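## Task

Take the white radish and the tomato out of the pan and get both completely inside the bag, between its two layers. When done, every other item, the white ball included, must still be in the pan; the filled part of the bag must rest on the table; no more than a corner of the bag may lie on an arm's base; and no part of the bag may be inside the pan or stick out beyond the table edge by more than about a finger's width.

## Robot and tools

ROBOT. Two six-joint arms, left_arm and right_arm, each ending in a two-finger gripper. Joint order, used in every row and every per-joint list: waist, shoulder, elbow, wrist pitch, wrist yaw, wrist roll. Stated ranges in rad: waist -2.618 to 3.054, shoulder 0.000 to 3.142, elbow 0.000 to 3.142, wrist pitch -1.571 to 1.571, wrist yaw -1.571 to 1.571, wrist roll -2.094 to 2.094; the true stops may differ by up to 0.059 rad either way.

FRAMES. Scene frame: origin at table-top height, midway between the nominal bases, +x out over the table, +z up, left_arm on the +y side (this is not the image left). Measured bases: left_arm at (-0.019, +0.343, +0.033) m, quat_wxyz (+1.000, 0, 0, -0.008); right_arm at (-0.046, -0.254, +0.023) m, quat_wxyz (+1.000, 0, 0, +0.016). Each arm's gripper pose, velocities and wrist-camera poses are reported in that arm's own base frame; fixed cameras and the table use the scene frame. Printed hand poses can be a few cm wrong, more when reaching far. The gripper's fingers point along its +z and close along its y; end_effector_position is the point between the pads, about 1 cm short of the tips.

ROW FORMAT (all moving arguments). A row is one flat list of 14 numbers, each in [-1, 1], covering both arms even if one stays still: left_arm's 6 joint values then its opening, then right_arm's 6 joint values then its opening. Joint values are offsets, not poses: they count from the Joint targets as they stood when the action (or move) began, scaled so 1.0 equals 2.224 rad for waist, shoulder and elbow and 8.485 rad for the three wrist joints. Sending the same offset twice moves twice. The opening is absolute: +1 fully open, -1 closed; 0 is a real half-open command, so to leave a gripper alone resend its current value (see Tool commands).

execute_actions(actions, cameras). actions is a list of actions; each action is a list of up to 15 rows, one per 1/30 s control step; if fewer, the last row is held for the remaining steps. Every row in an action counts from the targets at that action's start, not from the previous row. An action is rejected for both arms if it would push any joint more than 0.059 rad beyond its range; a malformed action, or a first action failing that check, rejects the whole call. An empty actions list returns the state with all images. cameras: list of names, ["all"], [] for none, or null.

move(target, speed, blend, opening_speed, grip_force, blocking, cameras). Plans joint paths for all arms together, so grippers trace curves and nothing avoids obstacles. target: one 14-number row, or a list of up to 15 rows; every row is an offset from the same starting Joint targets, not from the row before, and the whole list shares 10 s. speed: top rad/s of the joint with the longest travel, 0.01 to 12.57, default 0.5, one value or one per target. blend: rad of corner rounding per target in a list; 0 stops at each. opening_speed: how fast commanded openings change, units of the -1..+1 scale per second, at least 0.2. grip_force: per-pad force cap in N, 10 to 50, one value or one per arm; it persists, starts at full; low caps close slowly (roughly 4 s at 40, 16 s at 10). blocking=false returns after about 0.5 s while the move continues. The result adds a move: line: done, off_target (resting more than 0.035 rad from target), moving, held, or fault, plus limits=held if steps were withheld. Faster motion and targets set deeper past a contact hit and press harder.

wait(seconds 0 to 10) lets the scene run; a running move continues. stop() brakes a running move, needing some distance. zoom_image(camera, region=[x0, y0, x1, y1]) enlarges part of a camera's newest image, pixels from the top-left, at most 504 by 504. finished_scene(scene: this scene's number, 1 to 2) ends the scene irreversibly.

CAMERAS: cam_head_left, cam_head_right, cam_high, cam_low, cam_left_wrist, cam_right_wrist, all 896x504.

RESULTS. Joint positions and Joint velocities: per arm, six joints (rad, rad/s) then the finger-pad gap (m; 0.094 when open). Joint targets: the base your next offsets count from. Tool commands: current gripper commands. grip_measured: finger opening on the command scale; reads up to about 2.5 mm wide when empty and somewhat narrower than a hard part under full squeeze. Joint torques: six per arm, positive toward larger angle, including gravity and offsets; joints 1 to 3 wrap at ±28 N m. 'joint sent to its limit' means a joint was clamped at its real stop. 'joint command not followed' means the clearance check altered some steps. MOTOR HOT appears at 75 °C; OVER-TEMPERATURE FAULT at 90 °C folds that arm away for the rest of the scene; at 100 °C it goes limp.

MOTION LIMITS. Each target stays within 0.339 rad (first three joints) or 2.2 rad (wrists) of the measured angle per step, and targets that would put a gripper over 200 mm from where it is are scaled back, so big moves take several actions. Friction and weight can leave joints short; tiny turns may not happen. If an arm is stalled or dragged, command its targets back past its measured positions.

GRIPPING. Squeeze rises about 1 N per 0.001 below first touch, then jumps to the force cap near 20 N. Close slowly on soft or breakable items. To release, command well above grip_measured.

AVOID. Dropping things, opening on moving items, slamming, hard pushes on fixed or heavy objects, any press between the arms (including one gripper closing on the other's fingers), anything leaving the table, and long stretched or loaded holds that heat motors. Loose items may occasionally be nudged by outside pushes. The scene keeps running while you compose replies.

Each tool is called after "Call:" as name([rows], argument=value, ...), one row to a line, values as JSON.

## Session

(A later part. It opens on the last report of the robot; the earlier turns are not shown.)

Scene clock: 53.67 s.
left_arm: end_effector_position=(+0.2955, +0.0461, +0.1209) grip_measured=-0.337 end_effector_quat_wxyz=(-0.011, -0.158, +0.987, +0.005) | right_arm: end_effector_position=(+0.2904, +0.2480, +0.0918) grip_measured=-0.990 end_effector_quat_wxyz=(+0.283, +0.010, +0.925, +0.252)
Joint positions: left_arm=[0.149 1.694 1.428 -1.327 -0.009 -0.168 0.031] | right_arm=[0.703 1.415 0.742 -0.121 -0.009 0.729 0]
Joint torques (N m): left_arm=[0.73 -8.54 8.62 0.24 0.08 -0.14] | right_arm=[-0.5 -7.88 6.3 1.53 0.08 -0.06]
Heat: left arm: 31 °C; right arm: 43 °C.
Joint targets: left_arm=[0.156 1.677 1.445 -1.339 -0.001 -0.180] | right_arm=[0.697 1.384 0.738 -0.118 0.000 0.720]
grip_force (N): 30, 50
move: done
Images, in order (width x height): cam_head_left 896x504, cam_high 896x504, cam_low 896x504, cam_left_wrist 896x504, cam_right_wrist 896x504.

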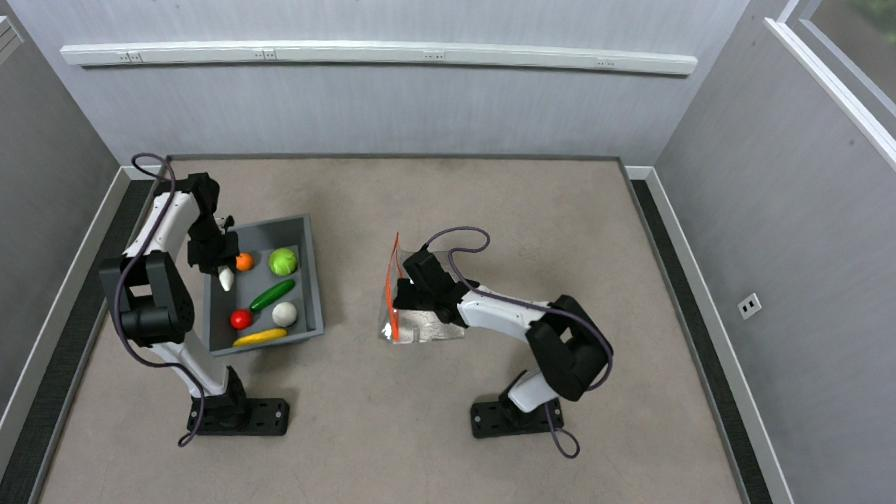

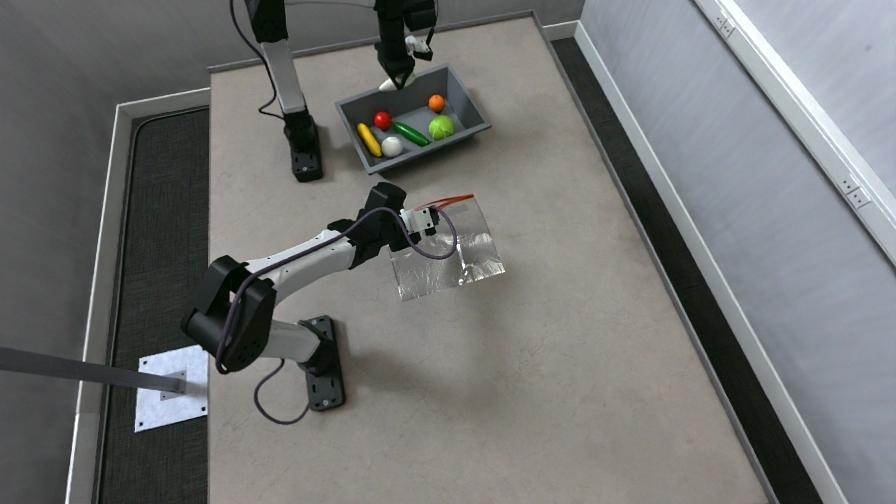

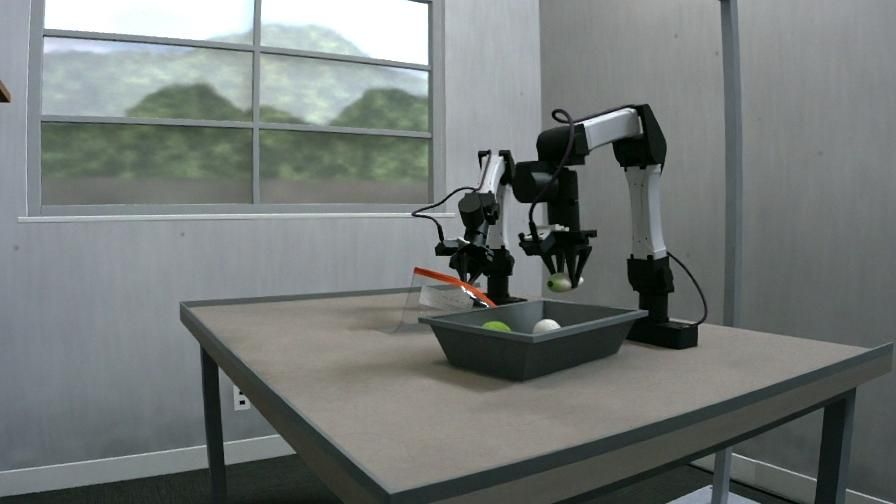

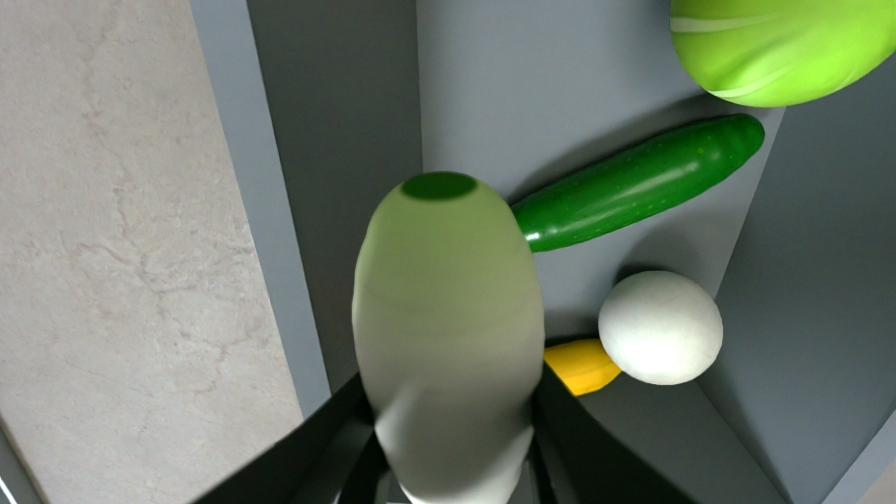

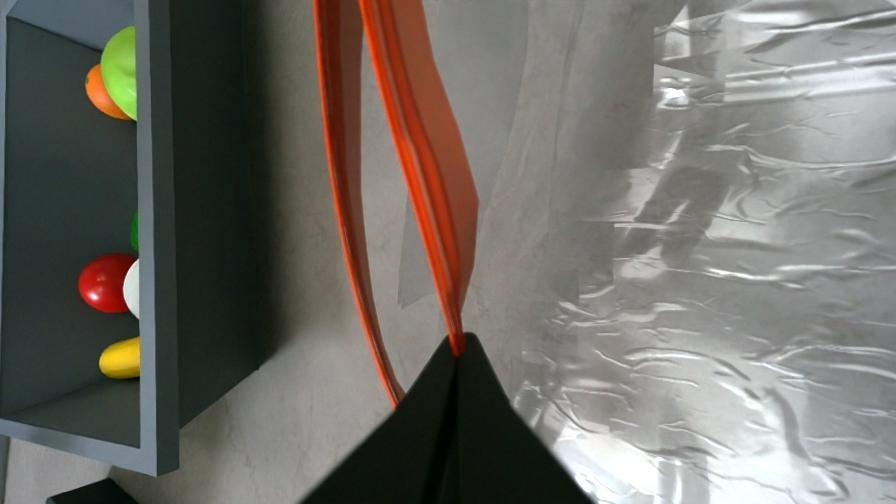

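Call:
move(target=[0, 0, 0, 0, 0, 0, -0.45, -0.003, 0.277, 0.4033, -0.1266, 0, 0, -1], speed=0.4, cameras=["cam_right_wrist", "cam_head_left", "cam_high", "cam_low"])

Call:
zoom_image(camera="cam_head_left", region=[300, 200, 500, 380])

Call:
zoom_image(camera="cam_low", region=[370, 220, 570, 350])

Scene clock: 69.87 s.
left_arm: end_effector_position=(+0.2954, +0.0461, +0.1209) grip_measured=-0.337 end_effector_quat_wxyz=(-0.011, -0.158, +0.987, +0.005) | right_arm: end_effector_position=(+0.2886, +0.2443, +0.0724) grip_measured=-0.990 end_effector_quat_wxyz=(+0.000, +0.015, +1.000, +0.006)
Joint positions: left_arm=[0.149 1.694 1.428 -1.327 -0.009 -0.168 0.031] | right_arm=[0.698 1.985 1.607 -1.185 -0.009 0.728 0]
Joint torques (N m): left_arm=[0.77 -8.57 8.65 0.23 0.07 -0.15] | right_arm=[-0.7 -8.13 8.59 0.17 0.09 -0.03]
Heat: left arm: 31 °C; right arm: 40 °C.
Joint targets: left_arm=[0.156 1.677 1.445 -1.339 -0.001 -0.180] | right_arm=[0.691 2.001 1.635 -1.192 0.000 0.721]
grip_force (N): 30, 50
move: done
Images, in order (width x height): cam_head_left 896x504, cam_high 896x504, cam_low 896x504, cam_right_wrist 896x504.

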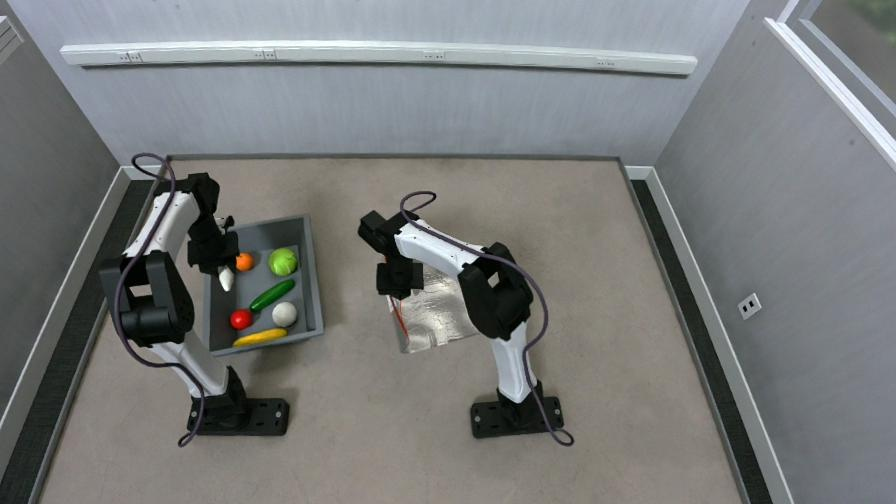

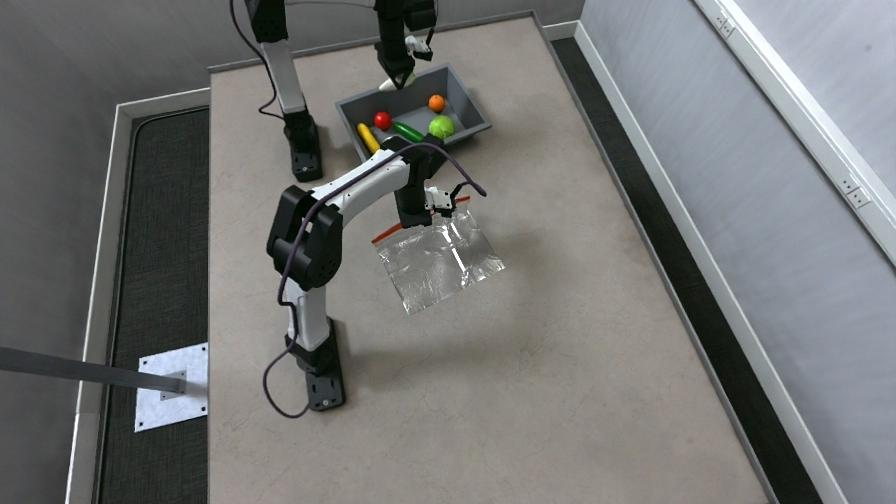

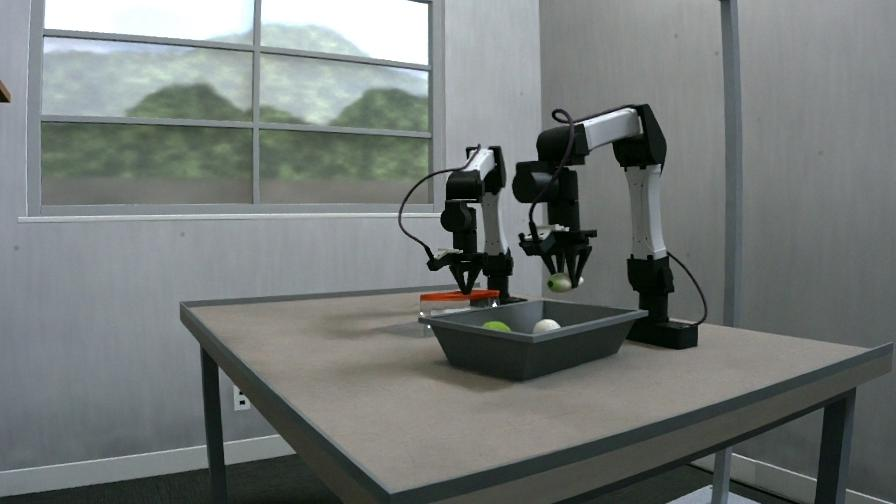

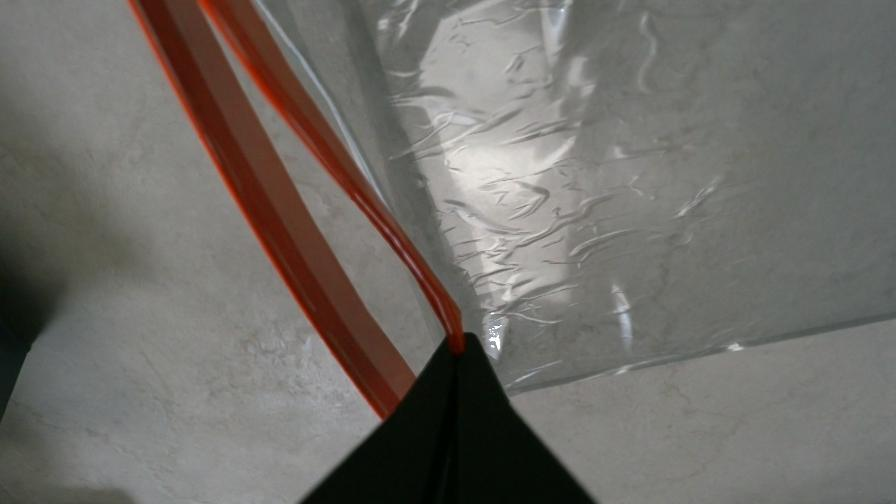

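Scaled by 2.520 from the camera's 896x504 image, which has a finer 1280x720 frame.

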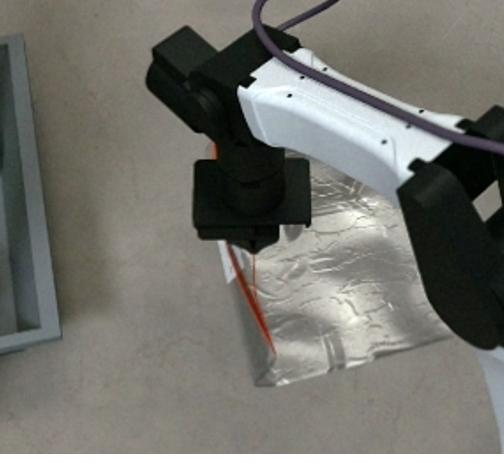

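Scaled by 2.520 from the camera's 896x504 image, which has a finer 1280x720 frame.

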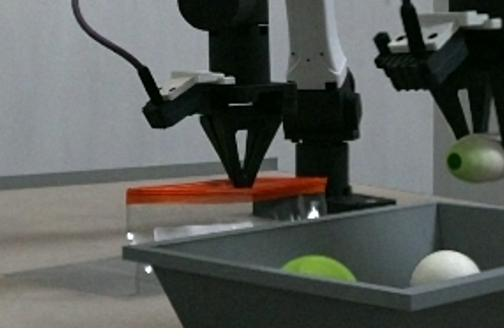

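Call:
move(target=[0, 0, 0, 0, 0, 0, -0.45, 0.0236, -0.1646, -0.3237, 0.111, 0, 0.0743, -1], speed=0.4, cameras=["cam_right_wrist", "cam_head_left", "cam_high", "cam_low"])

Call:
zoom_image(camera="cam_head_left", region=[300, 200, 500, 380])

Call:
zoom_image(camera="cam_low", region=[370, 220, 570, 350])

Call:
zoom_image(camera="cam_high", region=[320, 120, 520, 320])

Scene clock: 77.13 s.
left_arm: end_effector_position=(+0.2954, +0.0461, +0.1209) grip_measured=-0.337 end_effector_quat_wxyz=(-0.011, -0.158, +0.987, +0.005) | right_arm: end_effector_position=(+0.2921, +0.2671, +0.0399) grip_measured=-0.990 end_effector_quat_wxyz=(+0.133, +0.287, +0.919, +0.235)
Joint positions: left_arm=[0.149 1.694 1.428 -1.327 -0.009 -0.168 0.031] | right_arm=[0.737 1.674 0.918 -0.268 -0.009 1.344 0]
Joint torques (N m): left_arm=[0.75 -8.57 8.64 0.22 0.07 -0.16] | right_arm=[0.65 -10.5 5.79 1.36 0.1 0.02]
Heat: left arm: 31 °C; right arm: 40 °C.
Joint targets: left_arm=[0.156 1.677 1.445 -1.339 -0.001 -0.180] | right_arm=[0.743 1.634 0.915 -0.250 0.000 1.351]
grip_force (N): 30, 50
move: off_target (right_arm); right_arm: the shoulder is farthest, 0.040 rad from its target
Images, in order (width x height): cam_head_left 896x504, cam_high 896x504, cam_low 896x504, cam_right_wrist 896x504.

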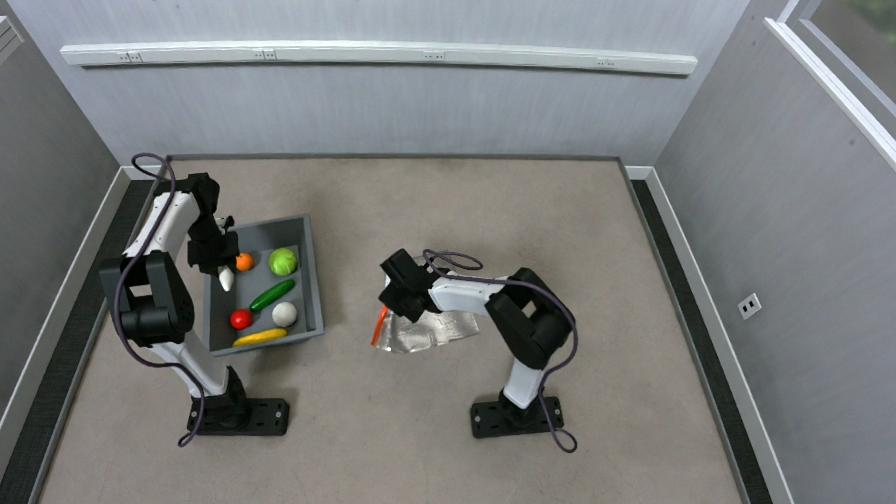

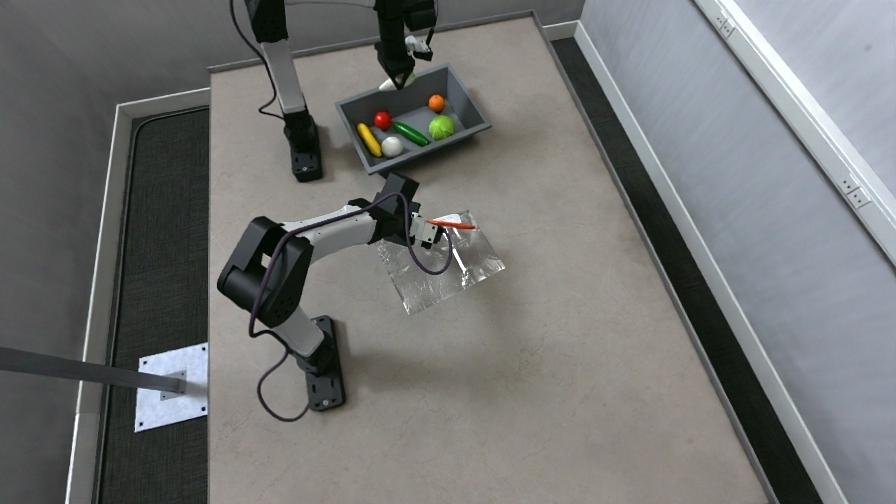

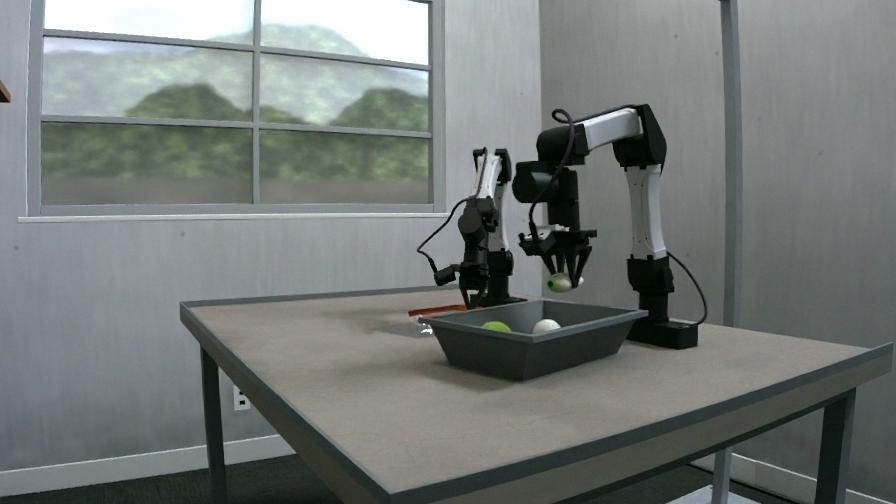

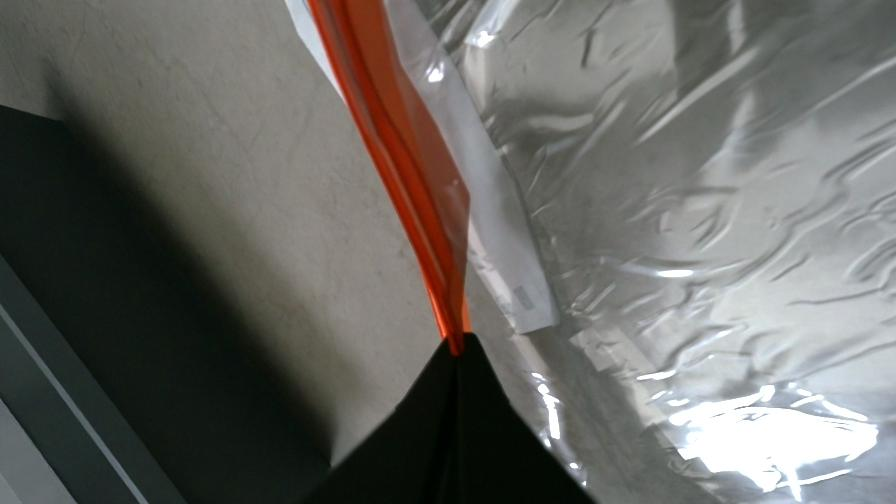

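Scaled by 2.520 from the camera's 896x504 image, which has a finer 1280x720 frame.

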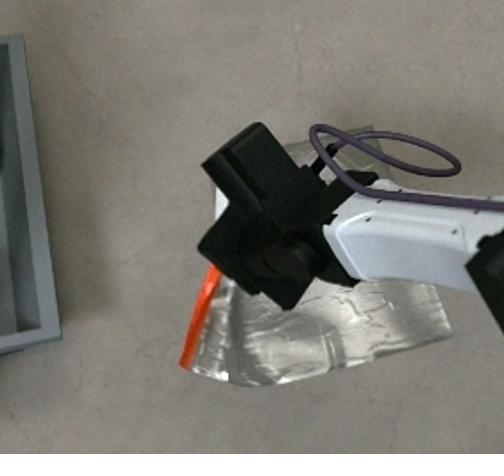

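Scaled by 2.520 from the camera's 896x504 image, which has a finer 1280x720 frame.

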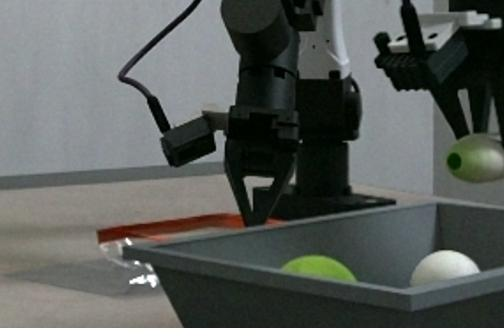

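Scaled by 2.520 from the camera's 896x504 image, which has a finer 1280x720 frame.

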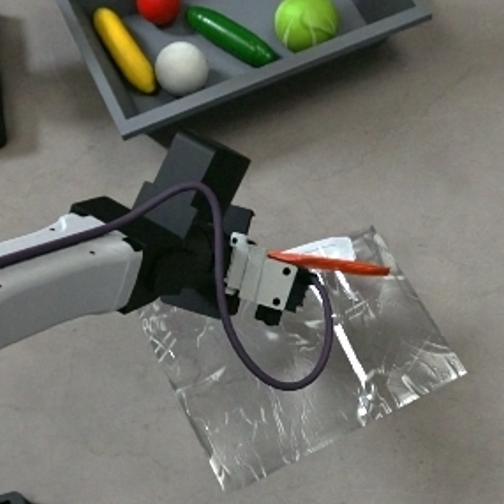

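Call:
move(target=[-0.5198, -0.509, -0.3503, 0.0846, 0, 0.0212, -0.45, 0, 0, 0, 0, 0, 0, -1], speed=0.9, cameras=["cam_left_wrist", "cam_head_left", "cam_high"])

Call:
zoom_image(camera="cam_high", region=[320, 120, 520, 320])

Scene clock: 80.00 s.
left_arm: end_effector_position=(+0.1360, -0.2071, +0.2237) grip_measured=-0.337 end_effector_quat_wxyz=(+0.448, +0.404, +0.759, -0.244) | right_arm: end_effector_position=(+0.2922, +0.2672, +0.0400) grip_measured=-0.990 end_effector_quat_wxyz=(+0.133, +0.287, +0.919, +0.236)
Joint positions: left_arm=[-0.994 0.549 0.679 -0.629 -0.005 -0.013 0.031] | right_arm=[0.737 1.674 0.918 -0.267 -0.009 1.344 0]
Joint torques (N m): left_arm=[-0.29 0.31 6.9 2.4 0.04 0.07] | right_arm=[0.65 -10.5 5.81 1.33 0.09 0.09]
Heat: left arm: 31 °C; right arm: 40 °C.
Joint targets: left_arm=[-1.000 0.544 0.666 -0.621 -0.001 0.000] | right_arm=[0.743 1.634 0.915 -0.250 0.000 1.351]
grip_force (N): 30, 50
move: off_target (right_arm); right_arm: the shoulder is farthest, 0.040 rad from its target
Images, in order (width x height): cam_head_left 896x504, cam_high 896x504, cam_left_wrist 896x504.

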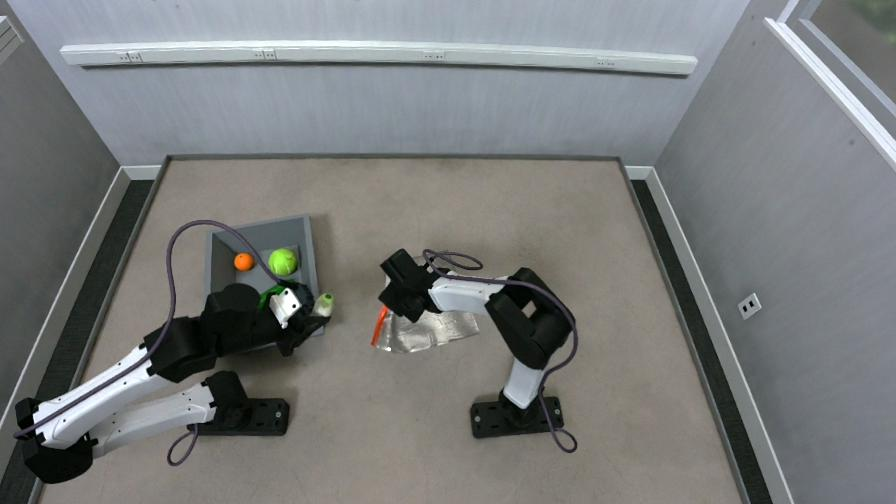

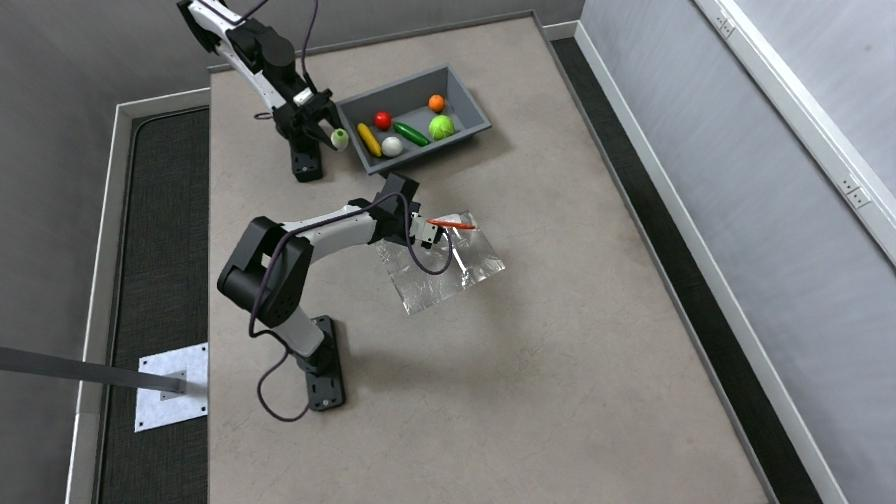

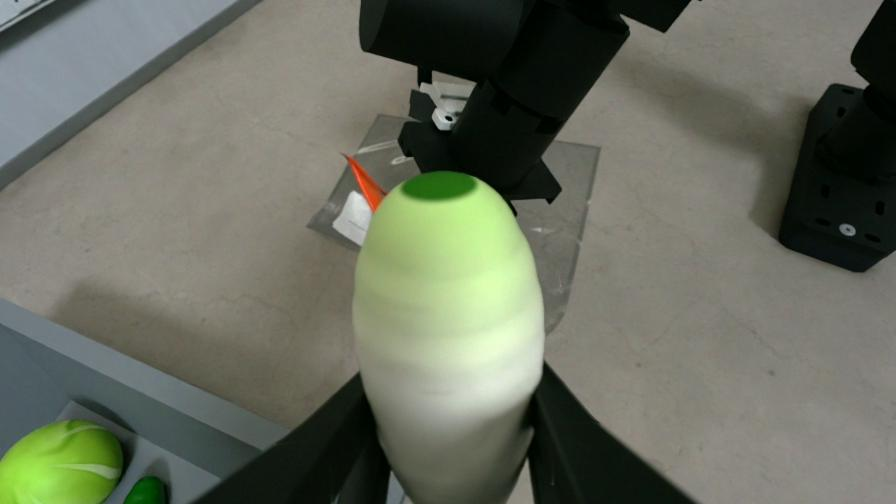

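Scaled by 2.520 from the camera's 896x504 image, which has a finer 1280x720 frame.

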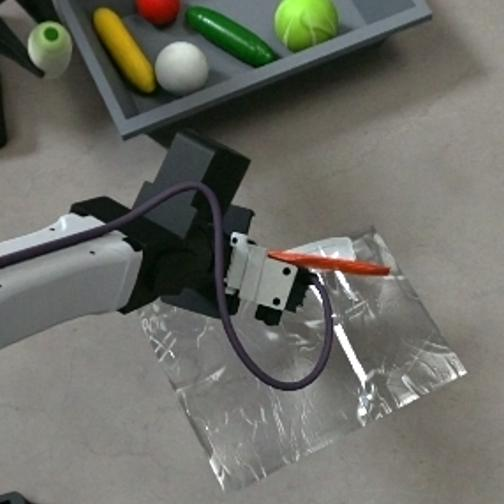

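Call:
move(target=[0.18, 0, 0, 0, 0, 0, -0.45, 0, 0, 0, 0, 0, 0, -1], speed=0.9, cameras=["cam_left_wrist"])

Call:
zoom_image(camera="cam_left_wrist", region=[400, 0, 896, 350])

Scene clock: 81.27 s.
left_arm: end_effector_position=(+0.2041, -0.1406, +0.2240) grip_measured=-0.337 end_effector_quat_wxyz=(+0.487, +0.251, +0.822, -0.154) | right_arm: end_effector_position=(+0.2922, +0.2672, +0.0400) grip_measured=-0.990 end_effector_quat_wxyz=(+0.133, +0.287, +0.919, +0.236)
Joint positions: left_arm=[-0.606 0.549 0.679 -0.628 -0.004 -0.012 0.031] | right_arm=[0.737 1.674 0.918 -0.267 -0.009 1.344 0]
Joint torques (N m): left_arm=[0.69 0.32 6.86 2.39 0.04 0.05] | right_arm=[0.65 -10.51 5.82 1.33 0.1 0.09]
Heat: left arm: 31 °C; right arm: 40 °C.
Joint targets: left_arm=[-0.600 0.544 0.666 -0.621 -0.001 0.000] | right_arm=[0.743 1.634 0.915 -0.250 0.000 1.351]
grip_force (N): 30, 50
move: off_target (right_arm); right_arm: the shoulder is farthest, 0.040 rad from its target
Images, in order (width x height): cam_left_wrist 896x504.

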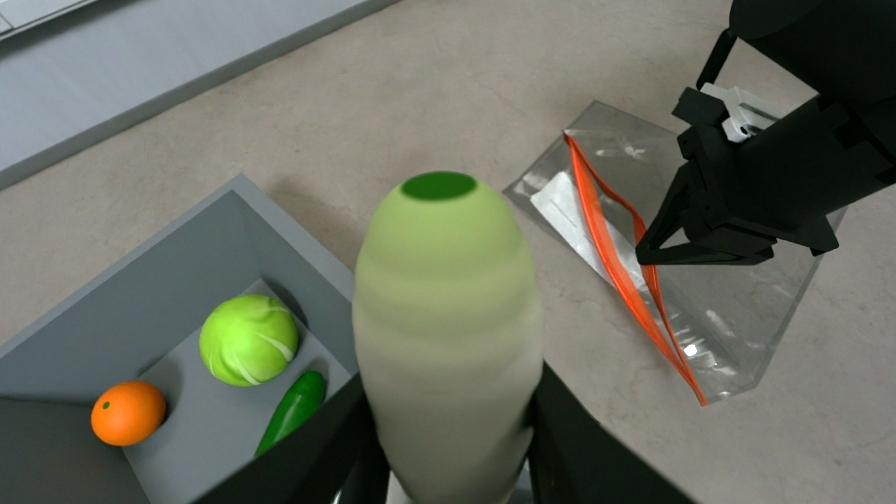

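Scaled by 1.016 from the camera's 896x504 image, which has a finer 1280x720 frame.

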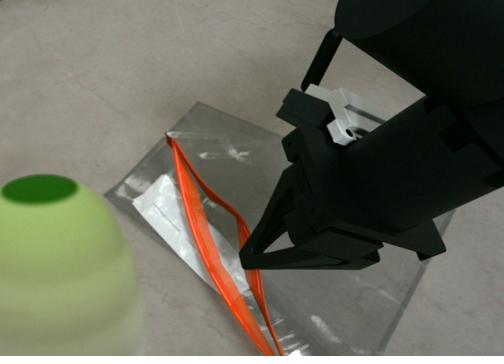

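Call:
move(target=[0, 0, 0, 0, 0, 0, -0.45, 0.034, 0.0679, 0.0574, -0.002, 0, 0.007, -1], speed=0.3, cameras=["cam_left_wrist", "cam_right_wrist", "cam_low"])

Call:
zoom_image(camera="cam_left_wrist", region=[400, 0, 896, 400])

Scene clock: 83.37 s.
left_arm: end_effector_position=(+0.2041, -0.1406, +0.2240) grip_measured=-0.337 end_effector_quat_wxyz=(+0.487, +0.251, +0.822, -0.154) | right_arm: end_effector_position=(+0.2870, +0.3065, +0.0343) grip_measured=-0.990 end_effector_quat_wxyz=(+0.116, +0.278, +0.922, +0.241)
Joint positions: left_arm=[-0.606 0.549 0.679 -0.628 -0.004 -0.012 0.031] | right_arm=[0.815 1.773 1.013 -0.269 -0.008 1.403 0]
Joint torques (N m): left_arm=[0.68 0.38 6.87 2.4 0.04 0.05] | right_arm=[0.4 -6.75 8.92 1.16 0.09 0.09]
Heat: left arm: 31 °C; right arm: 40 °C.
Joint targets: left_arm=[-0.600 0.544 0.666 -0.621 -0.001 0.000] | right_arm=[0.819 1.786 1.042 -0.267 0.000 1.410]
grip_force (N): 30, 50
move: done
Images, in order (width x height): cam_low 896x504, cam_left_wrist 896x504, cam_right_wrist 896x504.

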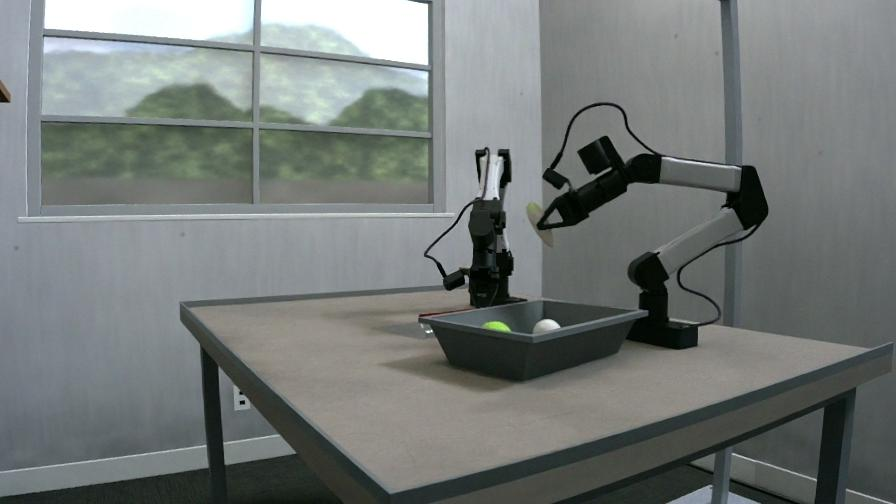

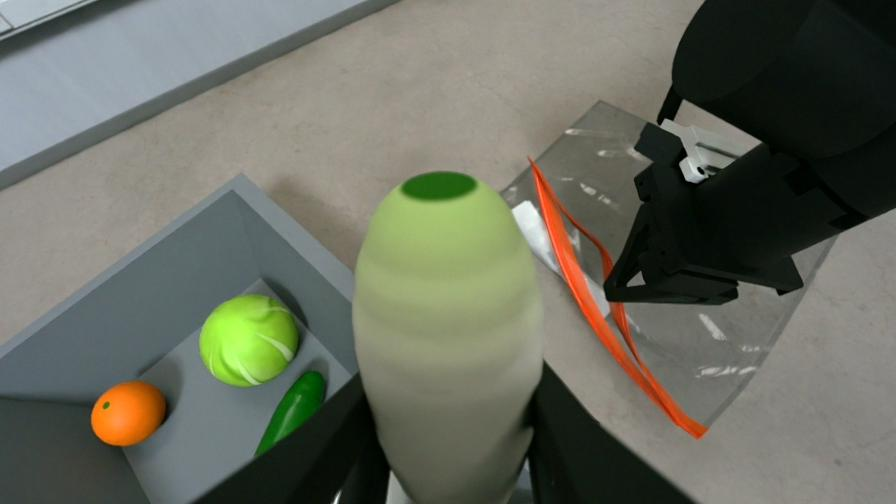

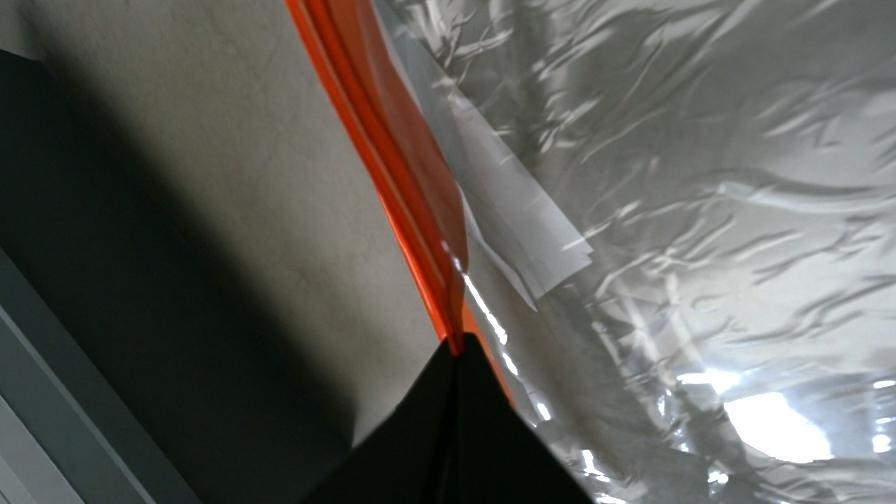

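Scaled by 1.016 from the camera's 896x504 image, which has a finer 1280x720 frame.

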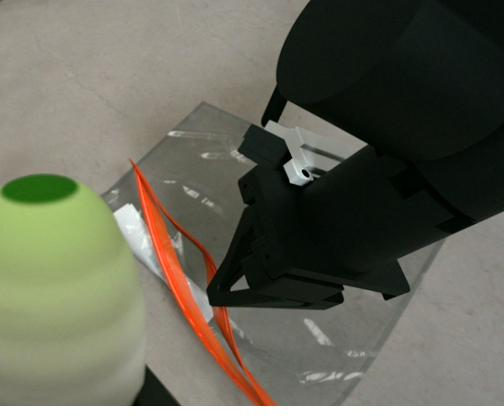

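Call:
move([
  [0.16, 0, 0, 0, 0, 0, -0.45, -0.0705, -0.148, 0.2408, -0.0983, 0, -0.0189, -1],
  [0.16, 0, 0, 0, 0, 0, -0.45, -0.2594, -0.2669, 0.1521, -0.1062, 0, -0.0684, -1],
], speed=0.5, blend=0.05, cameras=["cam_head_left", "cam_high", "cam_low", "cam_left_wrist"])

Call:
zoom_image(camera="cam_low", region=[370, 170, 570, 350])

Scene clock: 89.77 s.
left_arm: end_effector_position=(+0.2403, -0.0607, +0.2240) grip_measured=-0.337 end_effector_quat_wxyz=(+0.507, +0.101, +0.854, -0.065) | right_arm: end_effector_position=(+0.2833, +0.0725, +0.2550) grip_measured=-0.990 end_effector_quat_wxyz=(+0.243, +0.279, +0.917, +0.150)
Joint positions: left_arm=[-0.25 0.549 0.679 -0.628 -0.004 -0.012 0.031] | right_arm=[0.247 1.208 1.386 -1.17 -0.005 0.839 0]
Joint torques (N m): left_arm=[0.7 0.31 6.93 2.4 0.04 0.06] | right_arm=[-0.51 -4.67 5.89 1.26 0.06 -0.07]
Heat: left arm: 32 °C; right arm: 40 °C.
Joint targets: left_arm=[-0.244 0.544 0.666 -0.621 -0.001 0.000] | right_arm=[0.242 1.192 1.381 -1.168 0.000 0.830]
grip_force (N): 30, 50
move: done
Images, in order (width x height): cam_head_left 896x504, cam_high 896x504, cam_low 896x504, cam_left_wrist 896x504.

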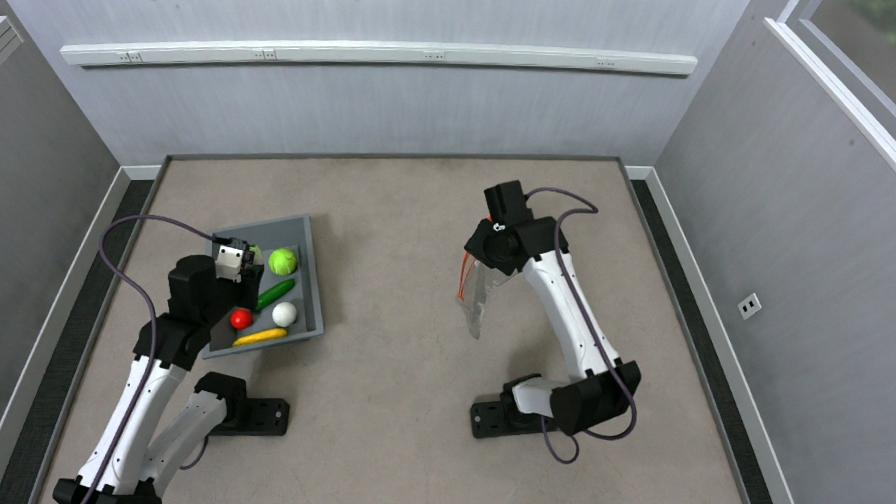

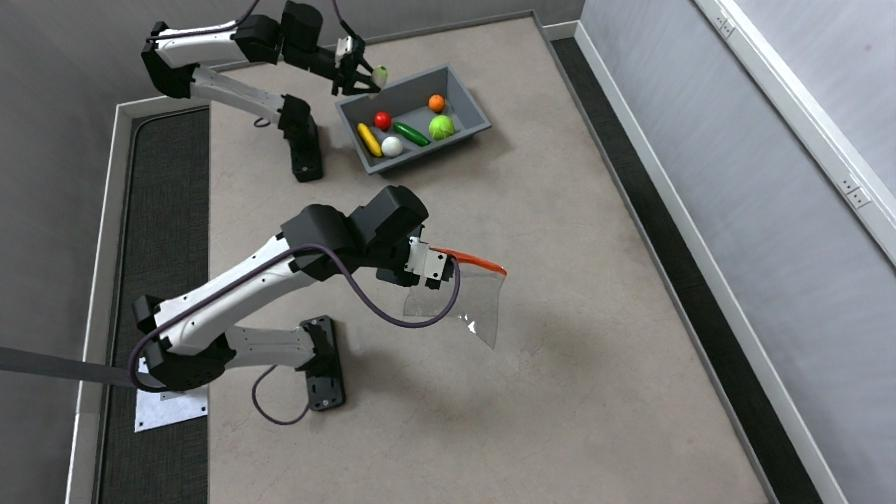

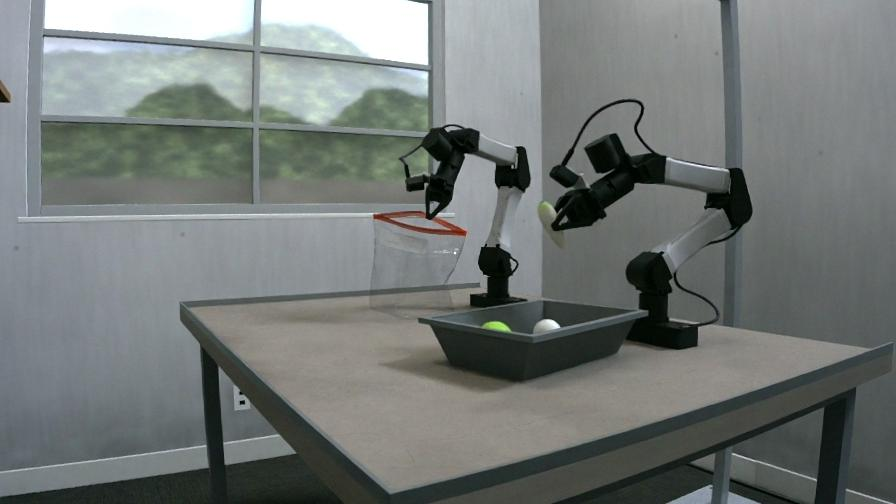

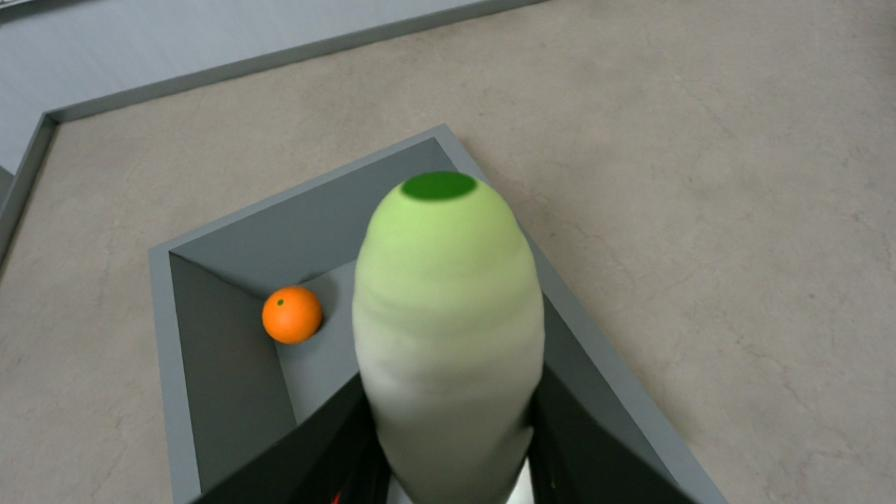

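Scaled by 2.520 from the camera's 896x504 image, which has a finer 1280x720 frame.

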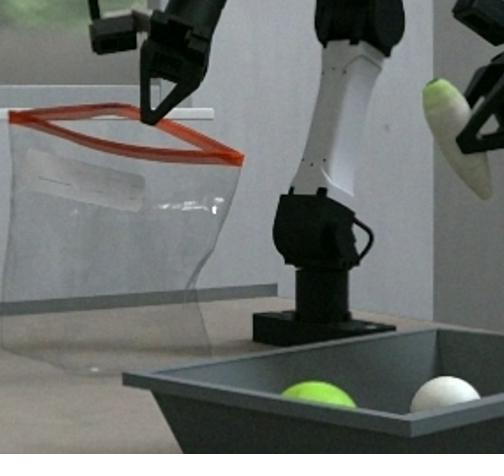

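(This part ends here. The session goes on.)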